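# Place the petri dish on the mat as drawn

## Task

Set the petri dish down so it rests in the same orientation shown in the manual reference drawing, entirely within the mat, with no other object on the mat, and with nothing tipped over.

## Robot and tools

Robot: two arms, left_arm and right_arm, each ending in a two-finger gripper. Fingers point along the gripper's +z axis and close along its y axis. The reported end_effector_position is the spot between the finger pads, about 5 mm short of the tips.

Frames: the scene frame has its origin at table-top height, midway between the nominal arm bases; +x reaches out over the table, +y is toward left_arm, +z is up. Arm names do not match image sides. Calibrated bases: left_arm at (+0.010, +0.272, +0.013) m, quat_wxyz (+1.000, 0, 0, +0.018); right_arm at (+0.002, -0.332, +0.013) m, quat_wxyz (+1.000, 0, 0, +0.021). Every hand pose, target and wrist-camera pose is given in that arm's own base frame. Fixed cameras and the table use the scene frame. Reported hand positions may be off by a few centimetres, more when reaching far.

The 16-number row: a single flat list covering both arms. First left_arm: x, y, z (metres, absolute position in left_arm's base frame), qw, qx, qy, qz (absolute orientation, w first, same frame), opening. Then right_arm's eight in the same order, in right_arm's base frame. Opening runs -1 (closed) to +1 (fully open, 0.070 m); it is a level, not a change. Always send all 16 even if one arm idles. An idle arm should get exactly the pose from the last result before it began idling, plus its desired opening, every time. To hold an orientation, repeat the same quaternion in every row rather than copying the drifting reported one. Sending 0 for an opening commands half-closed, so resend the current command to leave a gripper alone.

Tools:
- execute_actions(actions, cameras): actions is a list of actions; each action is a list of up to 15 rows, one per 1/30 s step, and a short action repeats its last row to fill 15 steps. Each target must lie within 0.6 m of that gripper's current position along each of its own axes, or the action is rejected for both arms; the first action is checked against the latest reported state. An empty list returns all camera images. cameras picks views by name, ["all"] or [] for none.
- move(target, speed, blend, opening_speed, grip_force, blocking, cameras): straight-line path for each gripper from its Hand target to an absolute target row (one row, or up to 15 rows as waypoints), no 0.6 m limit, capped at 10 s total. speed is m/s, 0.002 to 2.2, default 0.25 (rotation up to twice that in rad/s); one value or one per waypoint. blend in metres rounds corners at intermediate waypoints; 0 stops at each. opening_speed is the opening change per second on the -1..+1 scale, at least 0.2. grip_force is newtons per pad, 5 to 20, per arm or shared, and persists. blocking=false returns early while the move continues; a new move replaces it. Paths do not avoid obstacles or the other arm; faster moves lag and overshoot more. Do not route a gripper close to its own base; go around it.
- wait(seconds): 0 to 10, arms hold last command; a running move keeps going.
- stop(): brakes a running move.
- zoom_image(camera, region): region [x0, y0, x1, y1] in pixels of that camera's newest image, at most 504 by 504.
- show_instructions(): displays the reference drawing(s).
- finished_scene(scene): ends the current scene permanently; give this scene's number.

Cameras: cam_head_left, cam_head_right, cam_high, cam_low (504x504) and cam_left_wrist, cam_right_wrist (896x504). Calibration may be slightly off; wrist images can lag during motion.

Results: each gives per-arm end_effector_position and quat in base frame, Hand target (where the arm is actually headed, possibly short of your command, so finish the rest next time), Tool commands, Joint positions (last entry is measured finger opening in metres), joint torques (include gravity, noisy, offset), grip_measured on the -1..+1 scale, and the scene number. move adds a move: line: done (within 3 mm and 2 degrees), off_target, moving, held (a check blocked steps or the inter-arm clearance check halted the path) or fault; limits=paced means clipped commands, limits=held means withheld steps. Done does not prove no contact. MOTOR HOT warns of heating.

Control notes: orientation commands are clipped to 32 degrees from current per step; position gets priority. Joint ranges (rad): waist -2.618 to 2.618, shoulder 0.000 to 3.140, elbow -2.967 to 0.000 (straight at -2.831), forearm roll -1.745 to 1.745, wrist pitch -1.220 to 1.220, wrist roll -2.094 to 2.094. Near-singular wrist poses can swing the whole arm.

Gripping: close to roughly 0.05 below grip_measured at first contact for full force, less for lighter. Closing fully takes about 1.0 s. Thin parts under 2 mm get reduced force.

Avoid: dropping or releasing a moving object, knocking things over, anything leaving the table, fast impacts, pushing well past contact, arm-to-arm contact (including a gripper closing on the other's fingers), torque faults (limits 21.1 N m for waist, shoulder, elbow; 7.36 for the three wrist joints, whose motors give about 4 N m), and overheating from long loaded or stretched holds or pushing at unreachable poses (80 °C drops the arm). Loose objects may occasionally be nudged by outside forces.

Each tool is called after "Request:" as name(argument=value, ...) on one line, values as JSON.

Reference images:

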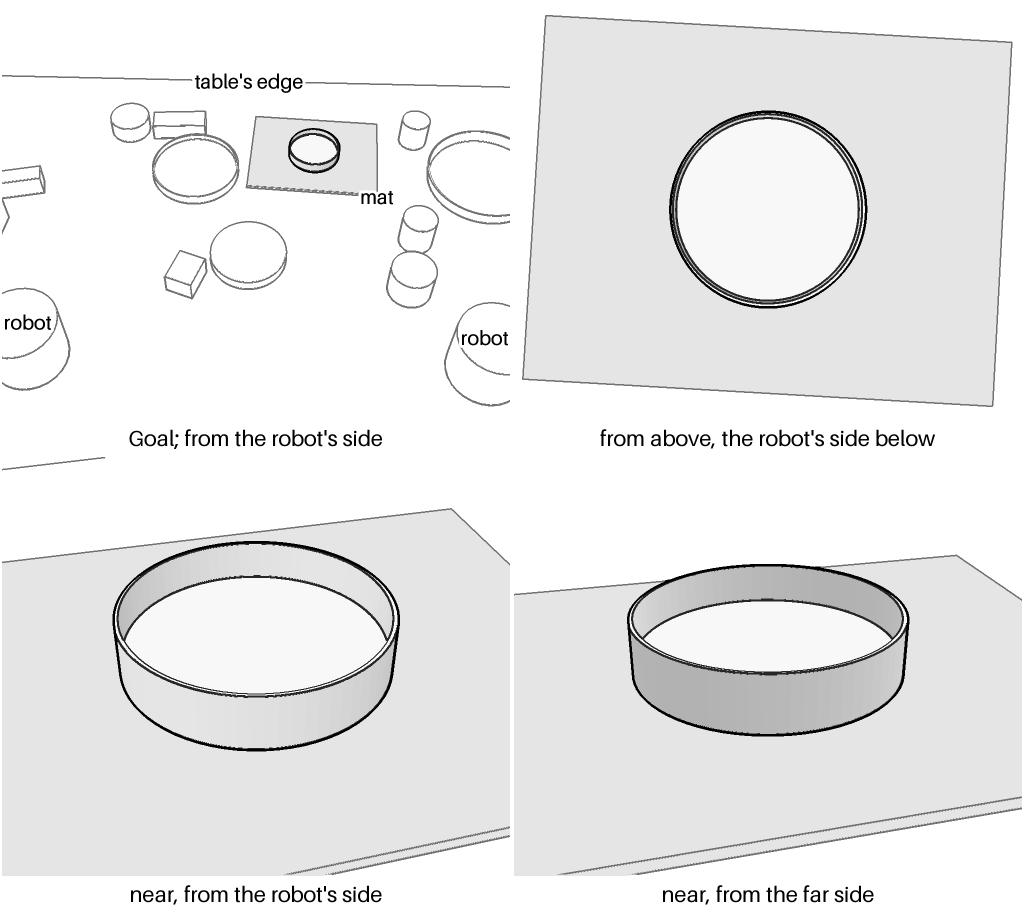

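## Session

Request:
execute_actions(actions=[])

Scene clock: 0.00 s.
left_arm: end_effector_position=(+0.5041, -0.2268, +0.3027) grip_measured=+1.00 end_effector_quat_wxyz=(+0.351, +0.160, +0.774, -0.502) | right_arm: end_effector_position=(-0.0001, +0.2623, +0.1677) grip_measured=+0.99 end_effector_quat_wxyz=(+0.140, -0.554, +0.774, +0.273)
Joint positions: left_arm=[-0.07 2.068 -1.914 -1.323 1.093 0.76 0.07] | right_arm=[1.429 1.026 -0.705 0.248 0.749 0.056 0.069]
Joint torques (N m): no reading
Hand target: left_arm +0.5041, -0.2268, +0.3027; +0.351, +0.160, +0.774, -0.502 | right_arm -0.0001, +0.2623, +0.1677; +0.140, -0.554, +0.774, +0.273
Tool commands: left_gripper/opening=+1.0 right_gripper/opening=+1.0

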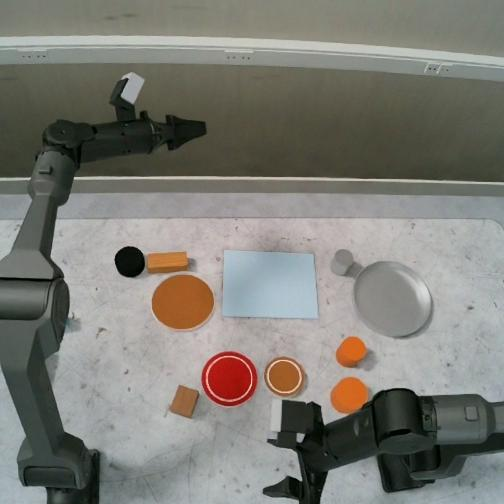

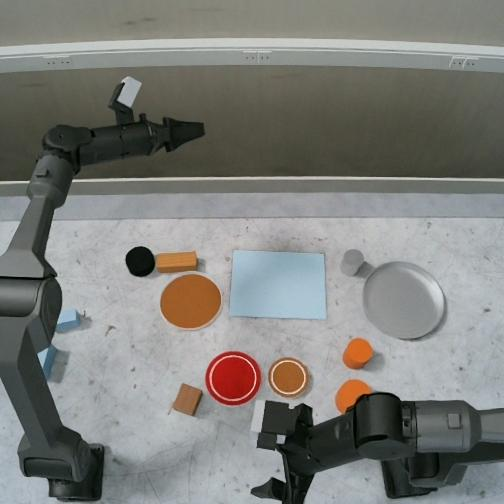

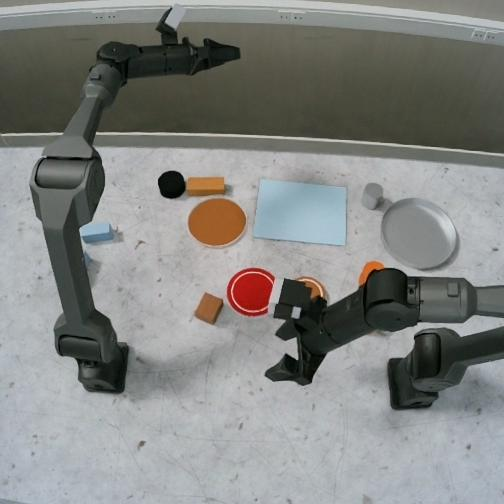

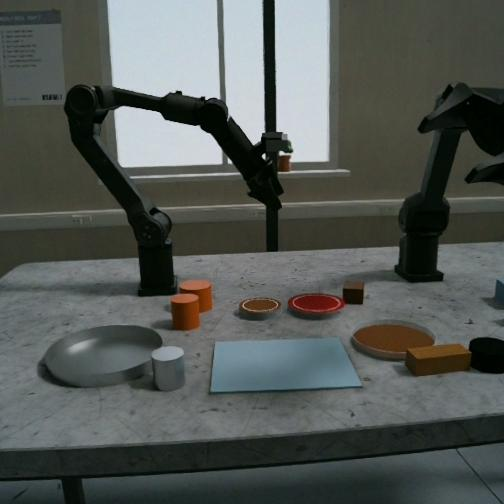

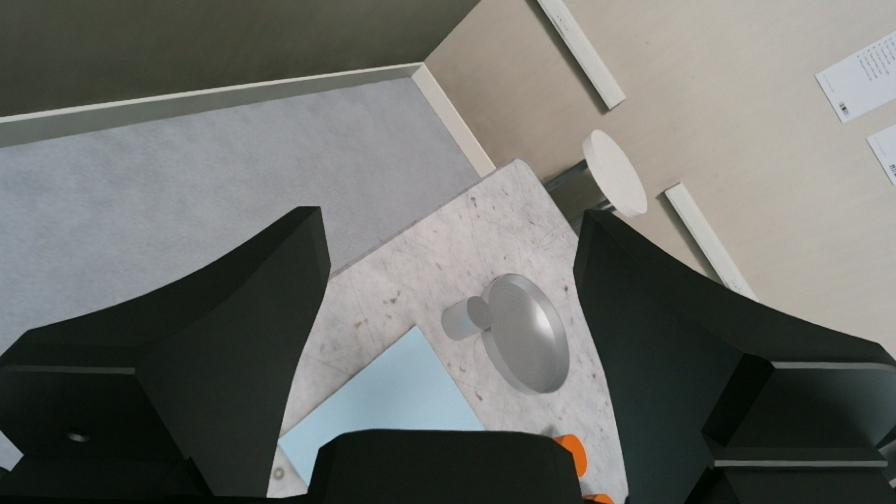

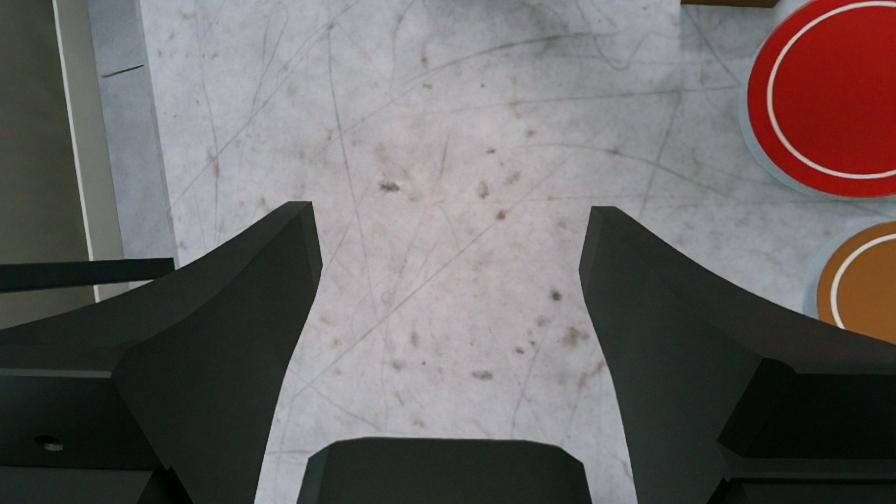

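Request:
zoom_image(camera="cam_head_left", region=[190, 330, 330, 420])

Request:
zoom_image(camera="cam_low", region=[160, 260, 460, 400])

Request:
zoom_image(camera="cam_head_left", region=[90, 230, 330, 350])

Scaled by 3.600.

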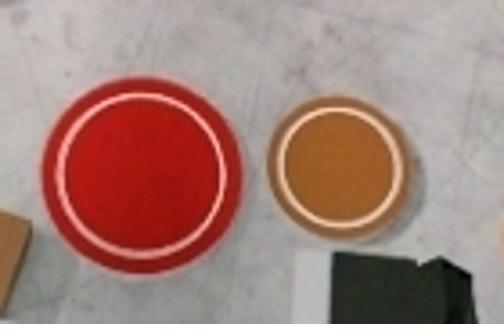

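Scaled by 1.680.

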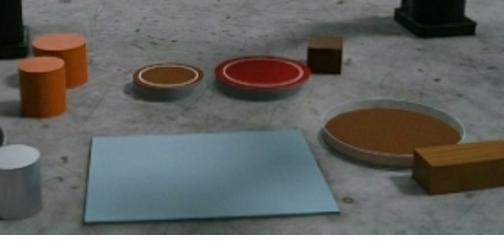

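Scaled by 2.100.

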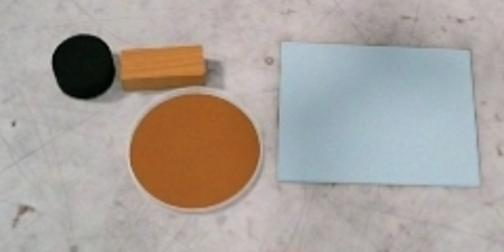

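Request:
move(target=[0.141,-0.401,0.18,0,0.578,0.816,0,1,-0.0001,0.2623,0.1677,0.140,-0.554,0.774,0.273,1], speed=0.5, cameras=["all"])

Scene clock: 64.83 s.
left_arm: end_effector_position=(+0.1410, -0.4009, +0.1788) grip_measured=+1.00 end_effector_quat_wxyz=(+0.115, +0.572, +0.808, -0.081) | right_arm: end_effector_position=(-0.0001, +0.2623, +0.1677) grip_measured=+0.99 end_effector_quat_wxyz=(+0.140, -0.554, +0.774, +0.273)
Joint positions: left_arm=[-1.233 1.837 -1.688 0 1.226 -0.001 0.07] | right_arm=[1.43 1.026 -0.705 0.246 0.749 0.058 0.069]
Joint torques (N m): left_arm=[0.49 -14.27 -3.56 0.03 -0.2 0.1] | right_arm=[0.92 -1.9 -5.08 -0.06 -0.49 0.21]
Hand target: left_arm +0.1409, -0.4008, +0.1796; +0.116, +0.572, +0.808, -0.082 | right_arm -0.0001, +0.2623, +0.1677; +0.140, -0.554, +0.774, +0.273
Off the commanded pose: left_arm 0.001 m, 16 deg | right_arm 0.000 m, 0 deg.
joint sent to its limit (left arm) — joint 5 (wrist pitch), upper limit. The joint targets are off in orientation, not in position.
move: off_target (left_arm)
camera_calibration:
cam_left_wrist: T_world_to_cam=[[-0.943081, -0.332558, -0.00170385, 0.000173272], [-0.314436, 0.889996, 0.330209, 0.340639], [-0.108297, 0.311949, -0.943906, 0.434198], [0, 0, 0, 1]] pos_world=[0.154295, -0.438557, 0.29736]
cam_right_wrist: T_world_to_cam=[[0.930954, -0.220854, -0.29077, 0.108385], [-0.215868, -0.975165, 0.049544, 0.24601], [-0.294491, 0.0166447, -0.955509, 0.275921], [0, 0, 0, 1]] pos_world=[0.0334606, 0.259245, 0.282972]

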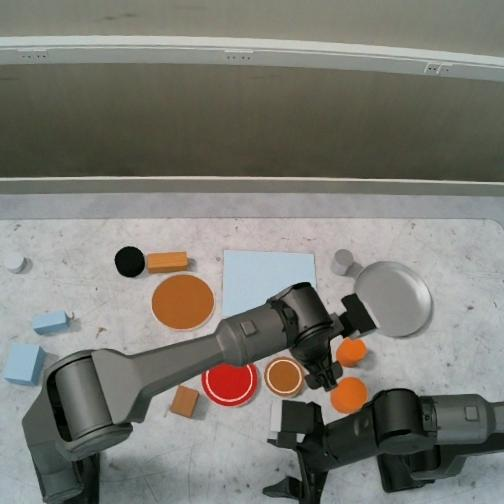

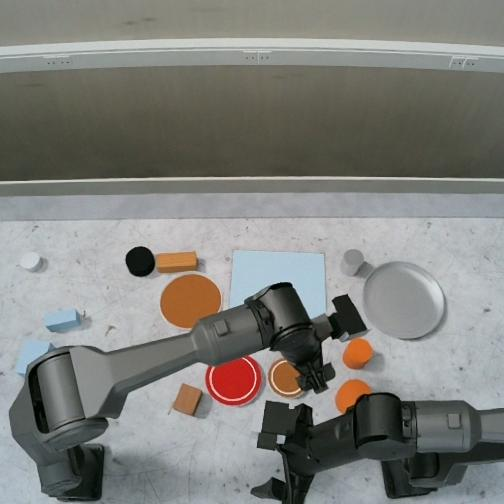

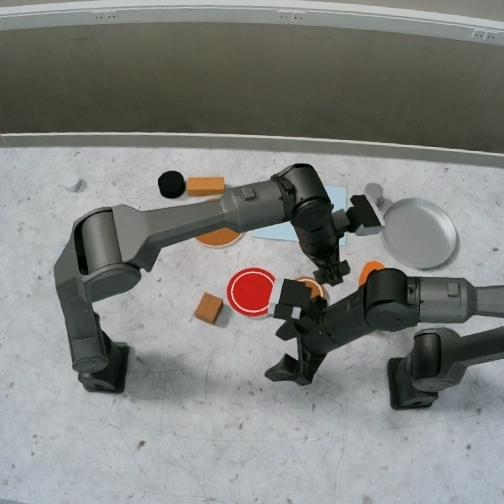

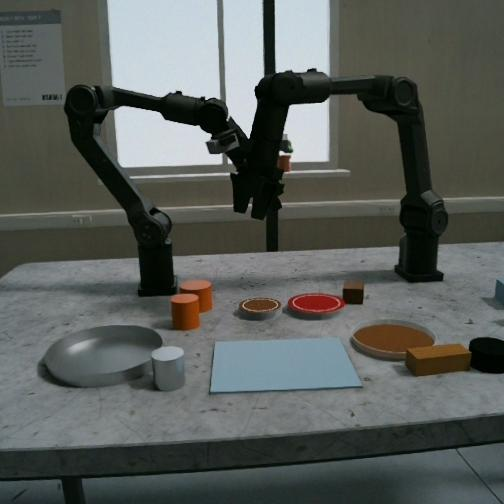

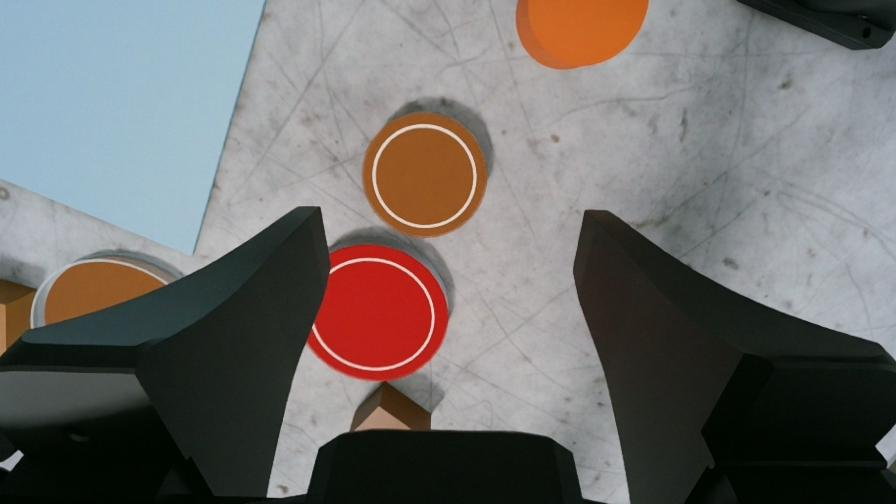

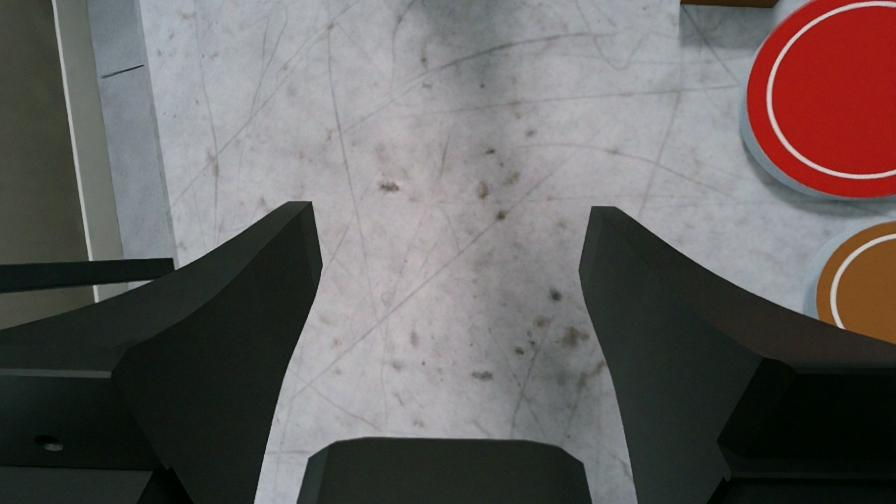

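Request:
move(target=[0.168,-0.450,0.07,0.1072,0.5654,0.8143,-0.0744,1,-0.0001,0.2623,0.1677,0.140,-0.554,0.774,0.273,1], speed=0.3, cameras=["cam_left_wrist","cam_head_left","cam_head_right","cam_right_wrist"])

Scene clock: 91.07 s.
left_arm: end_effector_position=(+0.1681, -0.4502, +0.0700) grip_measured=+1.00 end_effector_quat_wxyz=(+0.107, +0.565, +0.814, -0.074) | right_arm: end_effector_position=(-0.0001, +0.2623, +0.1677) grip_measured=+0.99 end_effector_quat_wxyz=(+0.140, -0.554, +0.774, +0.273)
Joint positions: left_arm=[-1.214 2.113 -1.695 0 0.978 0 0.07] | right_arm=[1.43 1.026 -0.705 0.246 0.749 0.058 0.069]
Joint torques (N m): left_arm=[0.43 -16.71 -2.74 -0.04 -0.27 -0.06] | right_arm=[0.99 -1.81 -4.92 -0.06 -0.5 0.21]
Hand target: left_arm +0.1680, -0.4500, +0.0700; +0.107, +0.565, +0.814, -0.074 | right_arm -0.0001, +0.2623, +0.1677; +0.140, -0.554, +0.774, +0.273
Off the commanded pose: left_arm 0.000 m, 0 deg | right_arm 0.000 m, 0 deg.
move: done
camera_calibration:
cam_left_wrist: T_world_to_cam=[[-0.936898, -0.349597, -0.0019057, 0.000435012], [-0.328143, 0.877497, 0.349745, 0.424362], [-0.120597, 0.328301, -0.936843, 0.35872], [0, 0, 0, 1]] pos_world=[0.18292, -0.489992, 0.187647]
cam_right_wrist: T_world_to_cam=[[0.930954, -0.220854, -0.29077, 0.108385], [-0.215868, -0.975165, 0.049544, 0.24601], [-0.294491, 0.0166447, -0.955509, 0.275921], [0, 0, 0, 1]] pos_world=[0.0334606, 0.259245, 0.282972]
Images, in order (width x height): cam_head_left 504x504, cam_head_right 504x504, cam_left_wrist 896x504, cam_right_wrist 896x504.

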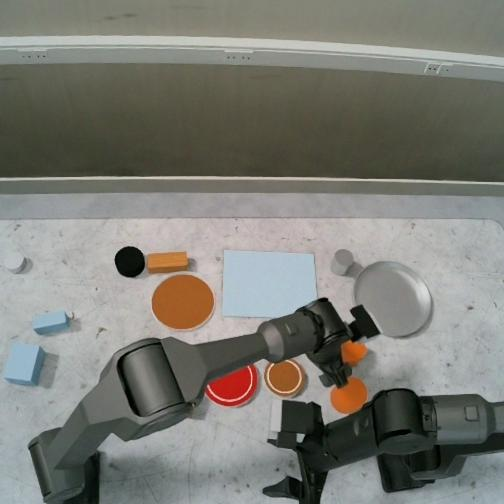

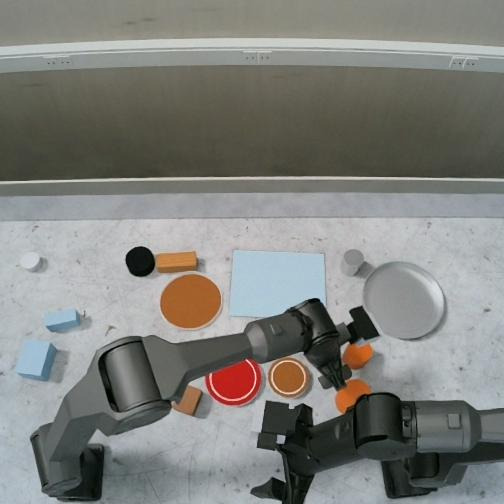

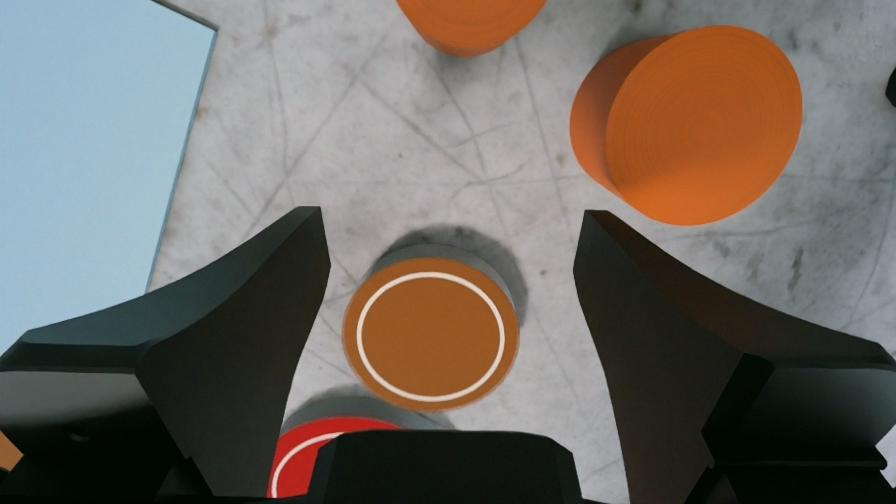

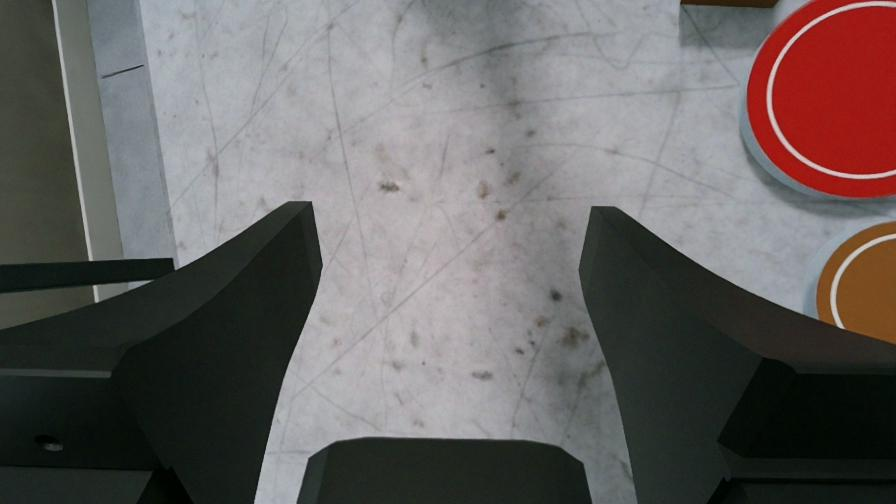

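Request:
move(target=[[0.1752,-0.4447,0.03,0.1079,0.5579,0.8195,-0.0734,1,-0.0001,0.2623,0.1677,0.140,-0.554,0.774,0.273,1],[0.1752,-0.4447,-0.003,0.1079,0.5579,0.8195,-0.0734,1,-0.0001,0.2623,0.1677,0.140,-0.554,0.774,0.273,1],[0.1643,-0.4168,-0.003,0.1079,0.5579,0.8195,-0.0734,1,-0.0001,0.2623,0.1677,0.140,-0.554,0.774,0.273,1]], speed=[0.2,0.05,0.08], cameras=["cam_left_wrist","cam_low","cam_right_wrist"])

Scene clock: 107.33 s.
left_arm: end_effector_position=(+0.1647, -0.4177, -0.0012) grip_measured=+1.00 end_effector_quat_wxyz=(+0.111, +0.558, +0.819, -0.075) | right_arm: end_effector_position=(-0.0001, +0.2623, +0.1677) grip_measured=+0.99 end_effector_quat_wxyz=(+0.140, -0.554, +0.774, +0.273)
Joint positions: left_arm=[-1.195 2.105 -1.371 0 0.656 0 0.07] | right_arm=[1.43 1.026 -0.705 0.246 0.749 0.058 0.069]
Joint torques (N m): left_arm=[-0.1 -0.15 1.27 -0.56 2.05 -0.25] | right_arm=[0.84 -1.91 -4.97 -0.07 -0.47 0.2]
Hand target: left_arm +0.1643, -0.4168, -0.0030; +0.108, +0.558, +0.820, -0.073 | right_arm -0.0001, +0.2623, +0.1677; +0.140, -0.554, +0.774, +0.273
Off the commanded pose: left_arm 0.002 m, 0 deg | right_arm 0.000 m, 0 deg.
move: done
camera_calibration:
cam_left_wrist: T_world_to_cam=[[-0.930367, -0.366624, -0.00186724, 0.000354011], [-0.344802, 0.873237, 0.344339, 0.420476], [-0.124612, 0.321006, -0.938844, 0.278573], [0, 0, 0, 1]] pos_world=[0.180024, -0.456468, 0.116751]
cam_right_wrist: T_world_to_cam=[[0.930954, -0.220854, -0.29077, 0.108385], [-0.215868, -0.975165, 0.049544, 0.24601], [-0.294491, 0.0166447, -0.955509, 0.275921], [0, 0, 0, 1]] pos_world=[0.0334606, 0.259245, 0.282972]
Images, in order (width x height): cam_low 504x504, cam_left_wrist 896x504, cam_right_wrist 896x504.

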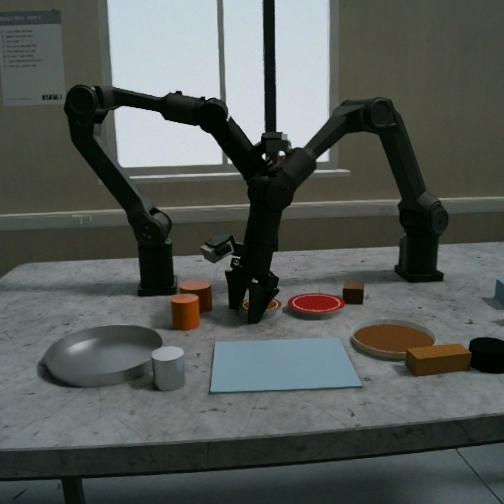

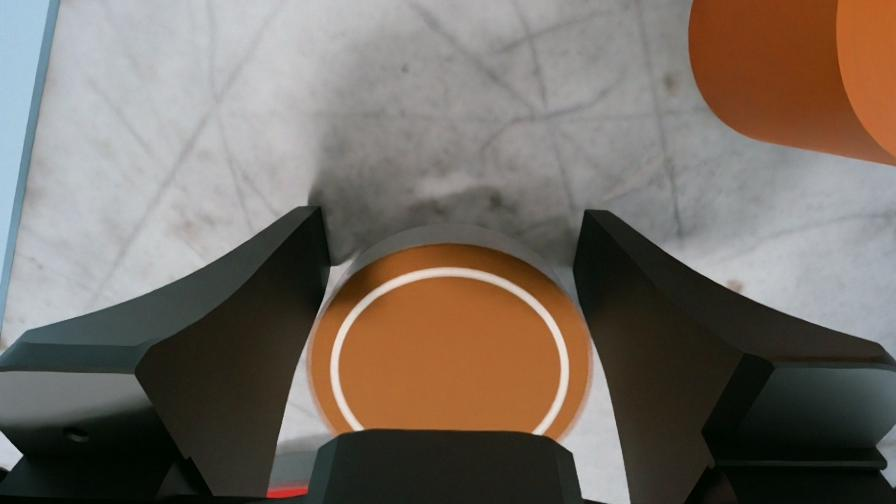

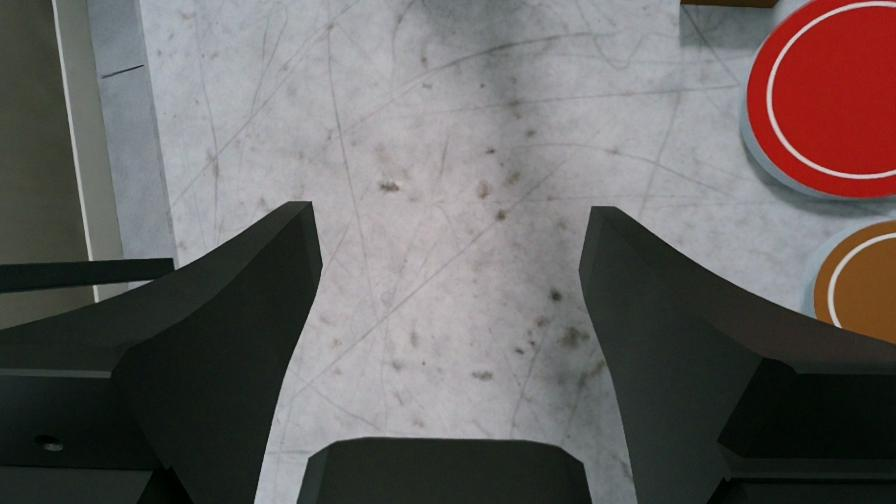

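Request:
move(target=[[0.1643,-0.4168,0.0012,0.1079,0.5579,0.8195,-0.0734,1,-0.0001,0.2623,0.1677,0.140,-0.554,0.774,0.273,1],[0.1606,-0.4075,0.0012,0.1079,0.5579,0.8195,-0.0734,1,-0.0001,0.2623,0.1677,0.140,-0.554,0.774,0.273,1],[0.1606,-0.4075,0.0012,0.1079,0.5579,0.8195,-0.0734,0.6,-0.0001,0.2623,0.1677,0.140,-0.554,0.774,0.273,1]], speed=0.05, opening_speed=0.5, cameras=["cam_left_wrist","cam_right_wrist"])

Scene clock: 114.30 s.
left_arm: end_effector_position=(+0.1604, -0.4066, -0.0004) grip_measured=+0.90 end_effector_quat_wxyz=(+0.106, +0.558, +0.820, -0.072) | right_arm: end_effector_position=(-0.0001, +0.2623, +0.1677) grip_measured=+0.99 end_effector_quat_wxyz=(+0.140, -0.554, +0.774, +0.273)
Joint positions: left_arm=[-1.195 2.074 -1.321 0 0.648 -0.001 0.066] | right_arm=[1.43 1.026 -0.705 0.246 0.749 0.058 0.069]
Joint torques (N m): left_arm=[-0.27 -15.84 -3.16 -0.02 -0.5 0.11] | right_arm=[0.91 -1.91 -5.09 -0.05 -0.49 0.2]
Hand target: left_arm +0.1606, -0.4075, +0.0012; +0.108, +0.558, +0.820, -0.073 | right_arm -0.0001, +0.2623, +0.1677; +0.140, -0.554, +0.774, +0.273
Off the commanded pose: left_arm 0.002 m, 0 deg | right_arm 0.000 m, 0 deg.
move: done
camera_calibration:
cam_left_wrist: T_world_to_cam=[[-0.930061, -0.367401, -0.00169491, -0.0000646731], [-0.344086, 0.869402, 0.354605, 0.407369], [-0.128809, 0.330387, -0.935015, 0.279673], [0, 0, 0, 1]] pos_world=[0.176134, -0.446592, 0.117043]
cam_right_wrist: T_world_to_cam=[[0.930954, -0.220854, -0.29077, 0.108385], [-0.215868, -0.975165, 0.049544, 0.24601], [-0.294491, 0.0166447, -0.955509, 0.275921], [0, 0, 0, 1]] pos_world=[0.0334606, 0.259245, 0.282972]
Images, in order (width x height): cam_left_wrist 896x504, cam_right_wrist 896x504.

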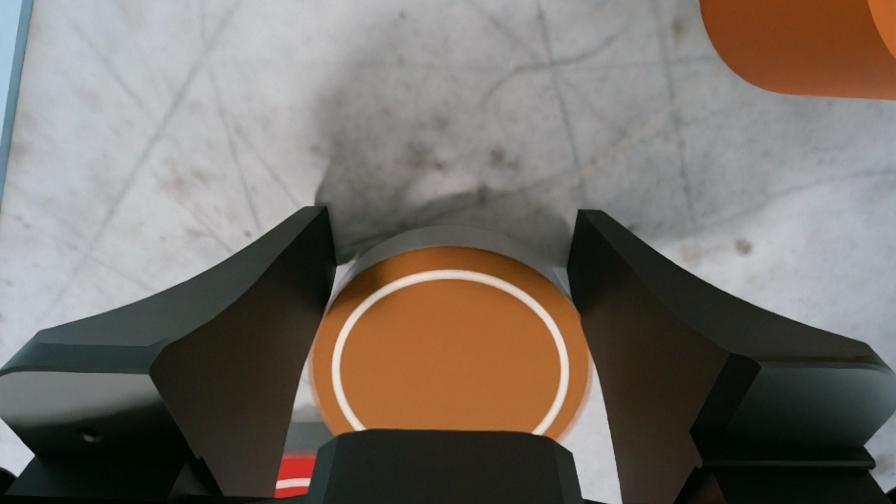

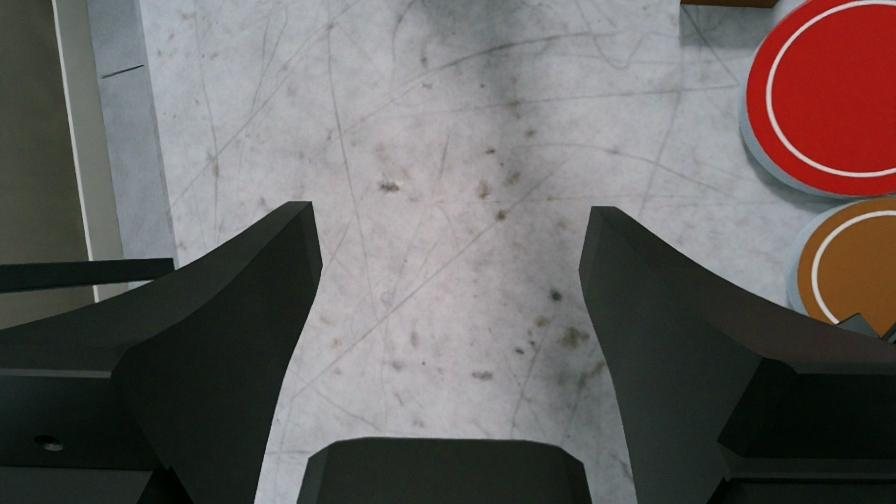

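Request:
move(target=[0.1606,-0.4075,0.10,0.1079,0.5579,0.8195,-0.0734,0.6,-0.0001,0.2623,0.1677,0.140,-0.554,0.774,0.273,1], speed=0.08, cameras=["cam_left_wrist","cam_low","cam_right_wrist"])

Scene clock: 120.00 s.
left_arm: end_effector_position=(+0.1609, -0.4078, +0.1010) grip_measured=+0.60 end_effector_quat_wxyz=(+0.109, +0.558, +0.820, -0.074) | right_arm: end_effector_position=(-0.0001, +0.2623, +0.1677) grip_measured=+0.99 end_effector_quat_wxyz=(+0.140, -0.554, +0.774, +0.273)
Joint positions: left_arm=[-1.195 1.931 -1.522 0 0.985 -0.001 0.056] | right_arm=[1.43 1.026 -0.705 0.246 0.749 0.058 0.069]
Joint torques (N m): left_arm=[0.54 -12.82 -2.61 -0.04 -0.44 0.1] | right_arm=[0.88 -1.84 -5.13 -0.07 -0.49 0.21]
Hand target: left_arm +0.1606, -0.4075, +0.1000; +0.108, +0.558, +0.820, -0.073 | right_arm -0.0001, +0.2623, +0.1677; +0.140, -0.554, +0.774, +0.273
Off the commanded pose: left_arm 0.001 m, 0 deg | right_arm 0.000 m, 0 deg.
move: done
camera_calibration:
cam_left_wrist: T_world_to_cam=[[-0.93002, -0.367504, -0.00178212, 0.00011244], [-0.345117, 0.871678, 0.347953, 0.374359], [-0.126321, 0.324219, -0.93751, 0.37227], [0, 0, 0, 1]] pos_world=[0.176328, -0.446976, 0.218748]
cam_right_wrist: T_world_to_cam=[[0.930954, -0.220854, -0.29077, 0.108385], [-0.215868, -0.975165, 0.049544, 0.24601], [-0.294491, 0.0166447, -0.955509, 0.275921], [0, 0, 0, 1]] pos_world=[0.0334606, 0.259245, 0.282972]
Images, in order (width x height): cam_low 504x504, cam_left_wrist 896x504, cam_right_wrist 896x504.

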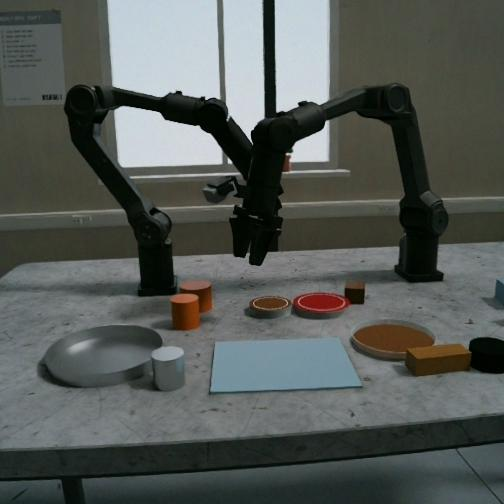

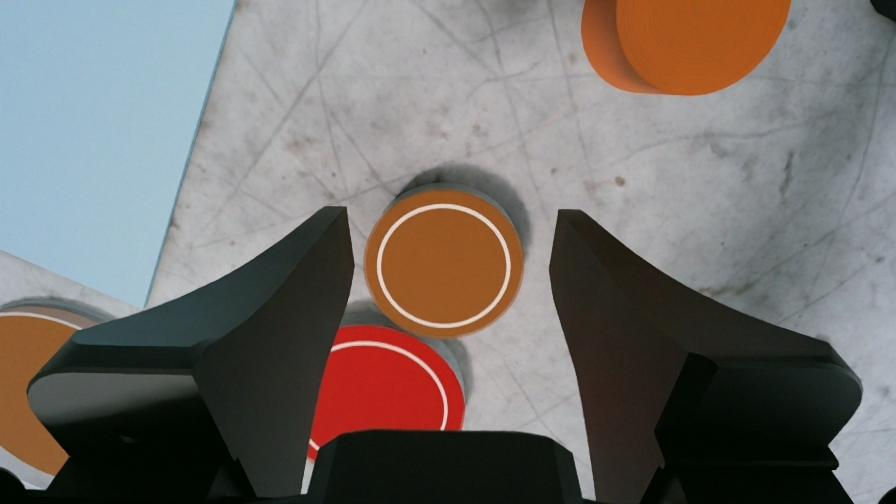

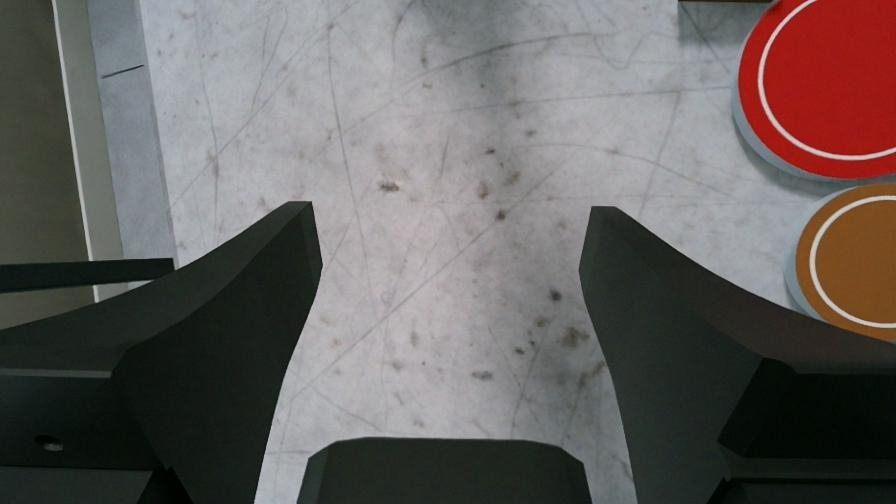

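Request:
move(target=[[0.22,-0.22,0.2,0.1079,0.5579,0.8195,-0.0734,1,0.02,0.2623,0.2,0.140,-0.554,0.774,0.273,1],[0.22,-0.22,0.2,0.1079,0.5579,0.8195,-0.0734,1,0.2,0.12,0.25,0.369,-0.247,0.891,0.102,1],[0.08,-0.362,0.08,0,0,1,0,1,0.2,-0.15,0.25,0.363,0.290,0.877,-0.120,1]], speed=0.5, blend=[0.03,0.05,0], cameras=["cam_left_wrist","cam_head_left"])

Scene clock: 183.30 s.
left_arm: end_effector_position=(+0.0800, -0.3621, +0.0799) grip_measured=+1.00 end_effector_quat_wxyz=(+0.000, +0.000, +1.000, +0.000) | right_arm: end_effector_position=(+0.2001, -0.1499, +0.2499) grip_measured=+0.99 end_effector_quat_wxyz=(+0.363, +0.290, +0.877, -0.120)
Joint positions: left_arm=[-1.353 1.911 -1.435 0 1.183 -1.353 0.07] | right_arm=[-0.651 0.862 -0.865 0.012 0.876 -0.017 0.069]
Joint torques (N m): left_arm=[0.27 -13.53 -2.48 -0.04 -0.14 0.01] | right_arm=[0.35 -0.95 -6.2 -0.11 -0.4 0.24]
Hand target: left_arm +0.0800, -0.3620, +0.0800; +0.000, +0.000, +1.000, +0.000 | right_arm +0.2000, -0.1500, +0.2500; +0.363, +0.290, +0.877, -0.120
Off the commanded pose: left_arm 0.000 m, 0 deg | right_arm 0.000 m, 0 deg.
move: done
camera_calibration:
cam_left_wrist: T_world_to_cam=[[-0.000765213, -0.999997, -0.00214831, -0.361684], [-0.814165, -0.000624372, 0.580634, 0.0171295], [-0.580633, 0.00219338, -0.814162, 0.237316], [0, 0, 0, 1]] pos_world=[0.151463, -0.362193, 0.182491]
Images, in order (width x height): cam_head_left 504x504, cam_left_wrist 896x504.

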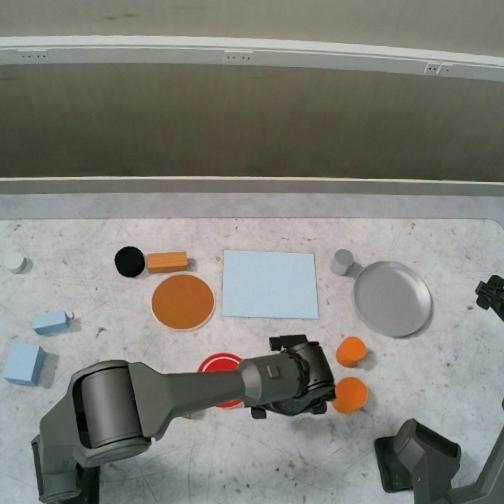

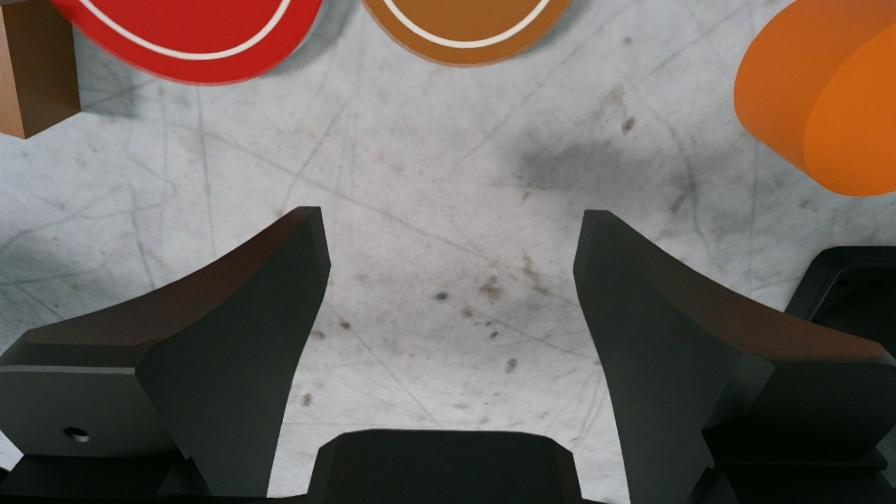

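Request:
move(target=[[0.082,-0.372,0.03,0,0,1,0,1,0.2,-0.15,0.25,0.363,0.290,0.877,-0.120,1],[0.082,-0.372,0.006,0,0,1,0,1,0.2,-0.15,0.25,0.363,0.290,0.877,-0.120,1],[0.19,-0.372,0.006,0,0,1,0,1,0.2,-0.15,0.25,0.363,0.290,0.877,-0.120,1],[0.19,-0.372,0.006,0,0,1,0,0.7,0.2,-0.15,0.25,0.363,0.290,0.877,-0.120,1]], speed=[0.2,0.06,0.05,0.05], opening_speed=0.4, cameras=["cam_left_wrist"])

Scene clock: 198.00 s.
left_arm: end_effector_position=(+0.1901, -0.3719, +0.0058) grip_measured=+0.70 end_effector_quat_wxyz=(+0.000, +0.000, +1.000, +0.000) | right_arm: end_effector_position=(+0.2001, -0.1499, +0.2499) grip_measured=+0.99 end_effector_quat_wxyz=(+0.363, +0.290, +0.877, -0.120)
Joint positions: left_arm=[-1.098 2.166 -1.55 0 1.042 -1.098 0.059] | right_arm=[-0.651 0.862 -0.865 0.012 0.876 -0.017 0.069]
Joint torques (N m): left_arm=[-0.26 -15.46 -2.24 0.03 -0.15 -0.05] | right_arm=[0.06 -0.99 -5.57 -0.14 -0.41 0.22]
Hand target: left_arm +0.1900, -0.3720, +0.0060; +0.000, +0.000, +1.000, +0.000 | right_arm +0.2000, -0.1500, +0.2500; +0.363, +0.290, +0.877, -0.120
Off the commanded pose: left_arm 0.000 m, 0 deg | right_arm 0.000 m, 0 deg.
move: done
camera_calibration:
cam_left_wrist: T_world_to_cam=[[-0.000846968, -0.999997, -0.00208981, -0.371543], [-0.814117, -0.000524027, 0.580701, 0.149747], [-0.580701, 0.00219319, -0.814114, 0.24103], [0, 0, 0, 1]] pos_world=[0.261563, -0.371992, 0.108491]
Images, in order (width x height): cam_left_wrist 896x504.

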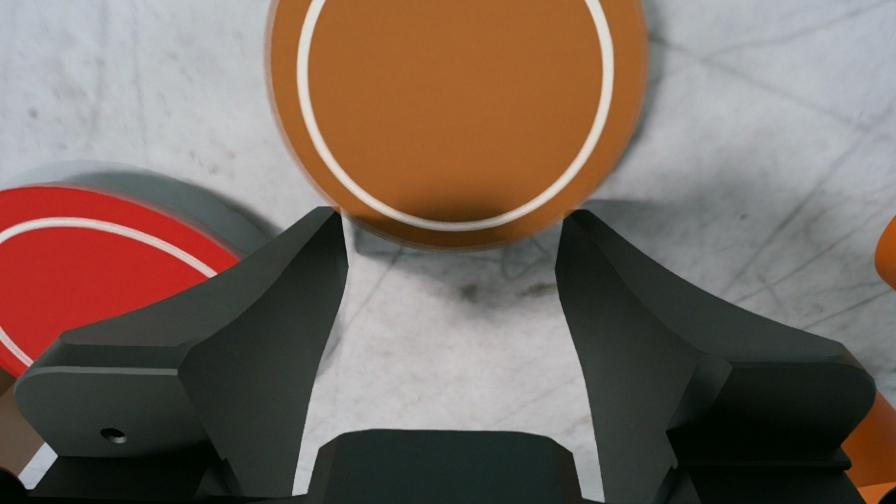

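Request:
move(target=[[0.185,-0.374,0.006,0,0,1,0,0,0.2,-0.15,0.25,0.363,0.290,0.877,-0.120,1],[0.205,-0.374,0.004,0,0,1,0,0,0.2,-0.15,0.25,0.363,0.290,0.877,-0.120,1]], speed=[0.1,0.04], cameras=["cam_left_wrist","cam_head_left","cam_low","cam_right_wrist"])

Request:
zoom_image(camera="cam_low", region=[180, 260, 400, 400])

Scene clock: 244.37 s.
left_arm: end_effector_position=(+0.2057, -0.3741, +0.0040) grip_measured=+0.00 end_effector_quat_wxyz=(+0.001, +0.000, +1.000, -0.001) | right_arm: end_effector_position=(+0.2001, -0.1499, +0.2499) grip_measured=+0.99 end_effector_quat_wxyz=(+0.363, +0.290, +0.877, -0.120)
Joint positions: left_arm=[-1.068 2.198 -1.601 0 1.06 -1.069 0.035] | right_arm=[-0.651 0.862 -0.865 0.012 0.876 -0.017 0.069]
Joint torques (N m): left_arm=[-0.17 -14.53 -2.67 -0.02 0.04 -0.06] | right_arm=[0.11 -1.07 -5.13 -0.15 -0.4 0.23]
Hand target: left_arm +0.2050, -0.3740, +0.0040; +0.000, +0.000, +1.000, +0.000 | right_arm +0.2000, -0.1500, +0.2500; +0.363, +0.290, +0.877, -0.120
Off the commanded pose: left_arm 0.001 m, 0 deg | right_arm 0.000 m, 0 deg.
move: done
camera_calibration:
cam_left_wrist: T_world_to_cam=[[0.000388456, -1, -0.00051352, -0.37394], [-0.814744, -0.000614242, 0.579821, 0.163584], [-0.579821, 0.000193152, -0.814744, 0.247725], [0, 0, 0, 1]] pos_world=[0.277061, -0.373888, 0.106792]
cam_right_wrist: T_world_to_cam=[[-0.579204, -0.81492, -0.0206696, 0.000608538], [-0.802732, 0.574589, -0.159591, 0.285219], [0.141931, -0.0758439, -0.986967, 0.32703], [0, 0, 0, 1]] pos_world=[0.182891, -0.138584, 0.368299]
Images, in order (width x height): cam_head_left 504x504, cam_low 504x504, cam_left_wrist 896x504, cam_right_wrist 896x504.

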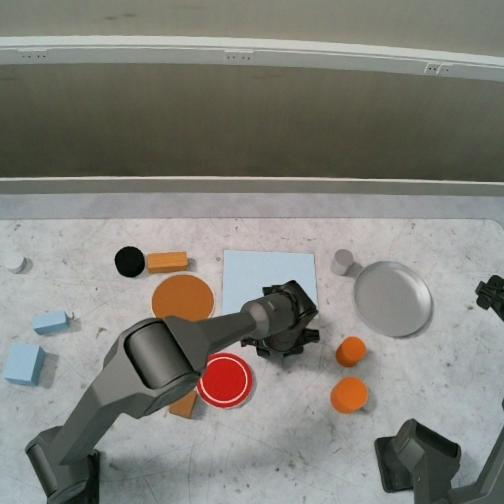

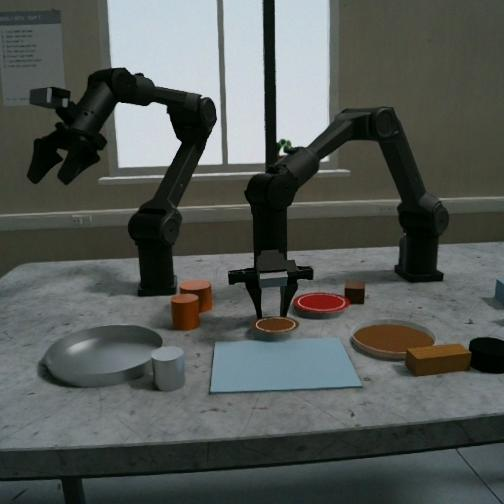

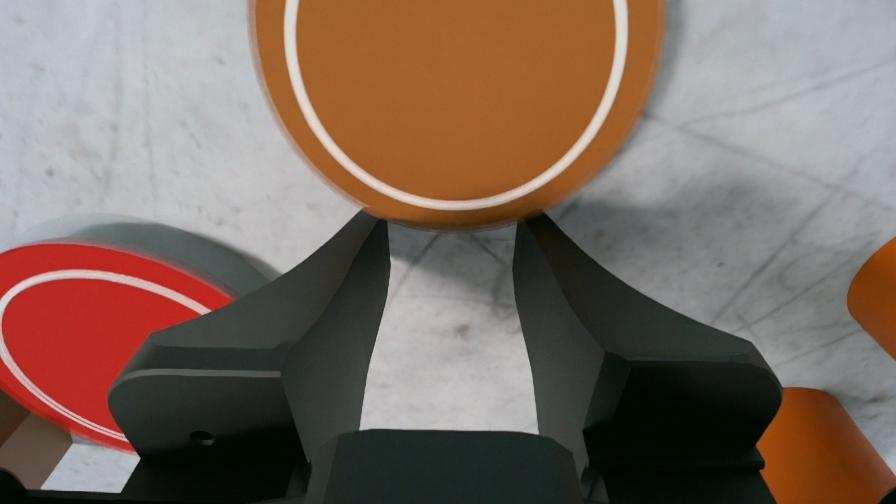

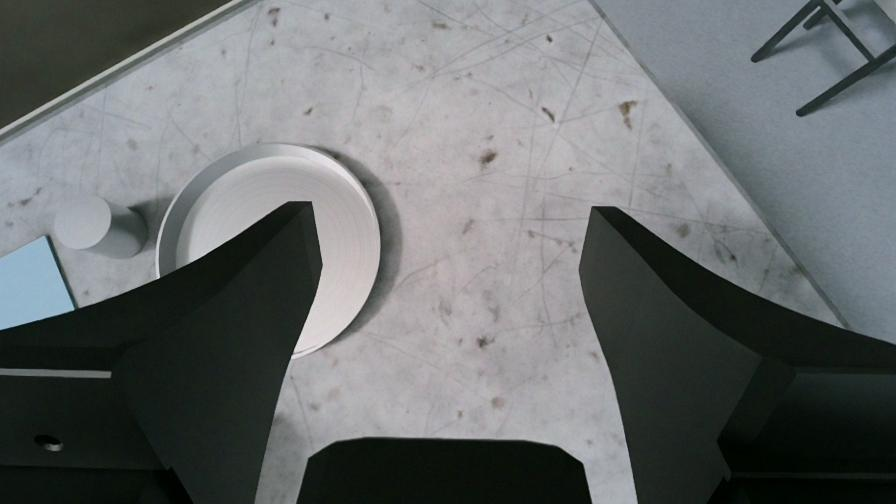

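Scaled by 2.291.

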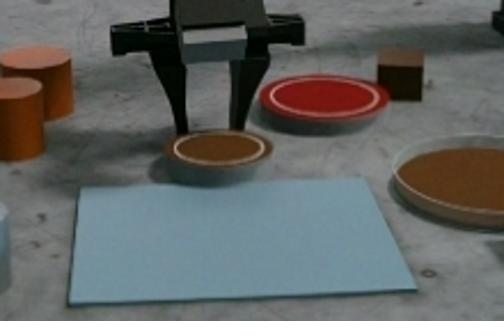

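Request:
zoom_image(camera="cam_low", region=[240, 280, 360, 350])

Request:
zoom_image(camera="cam_low", region=[245, 305, 305, 345])

Scaled by 4.200.

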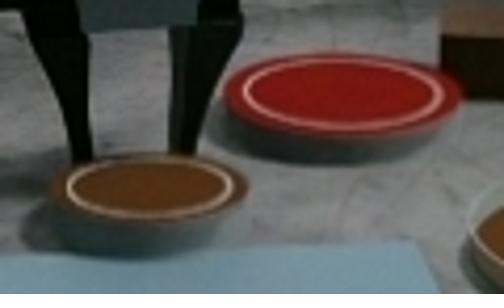

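Scaled by 8.400.

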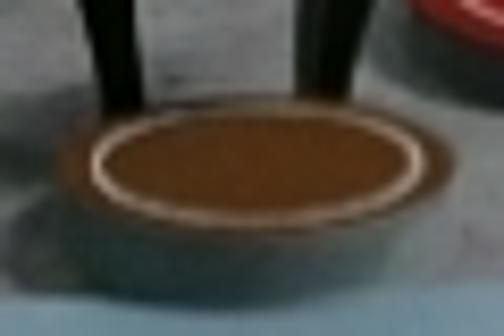

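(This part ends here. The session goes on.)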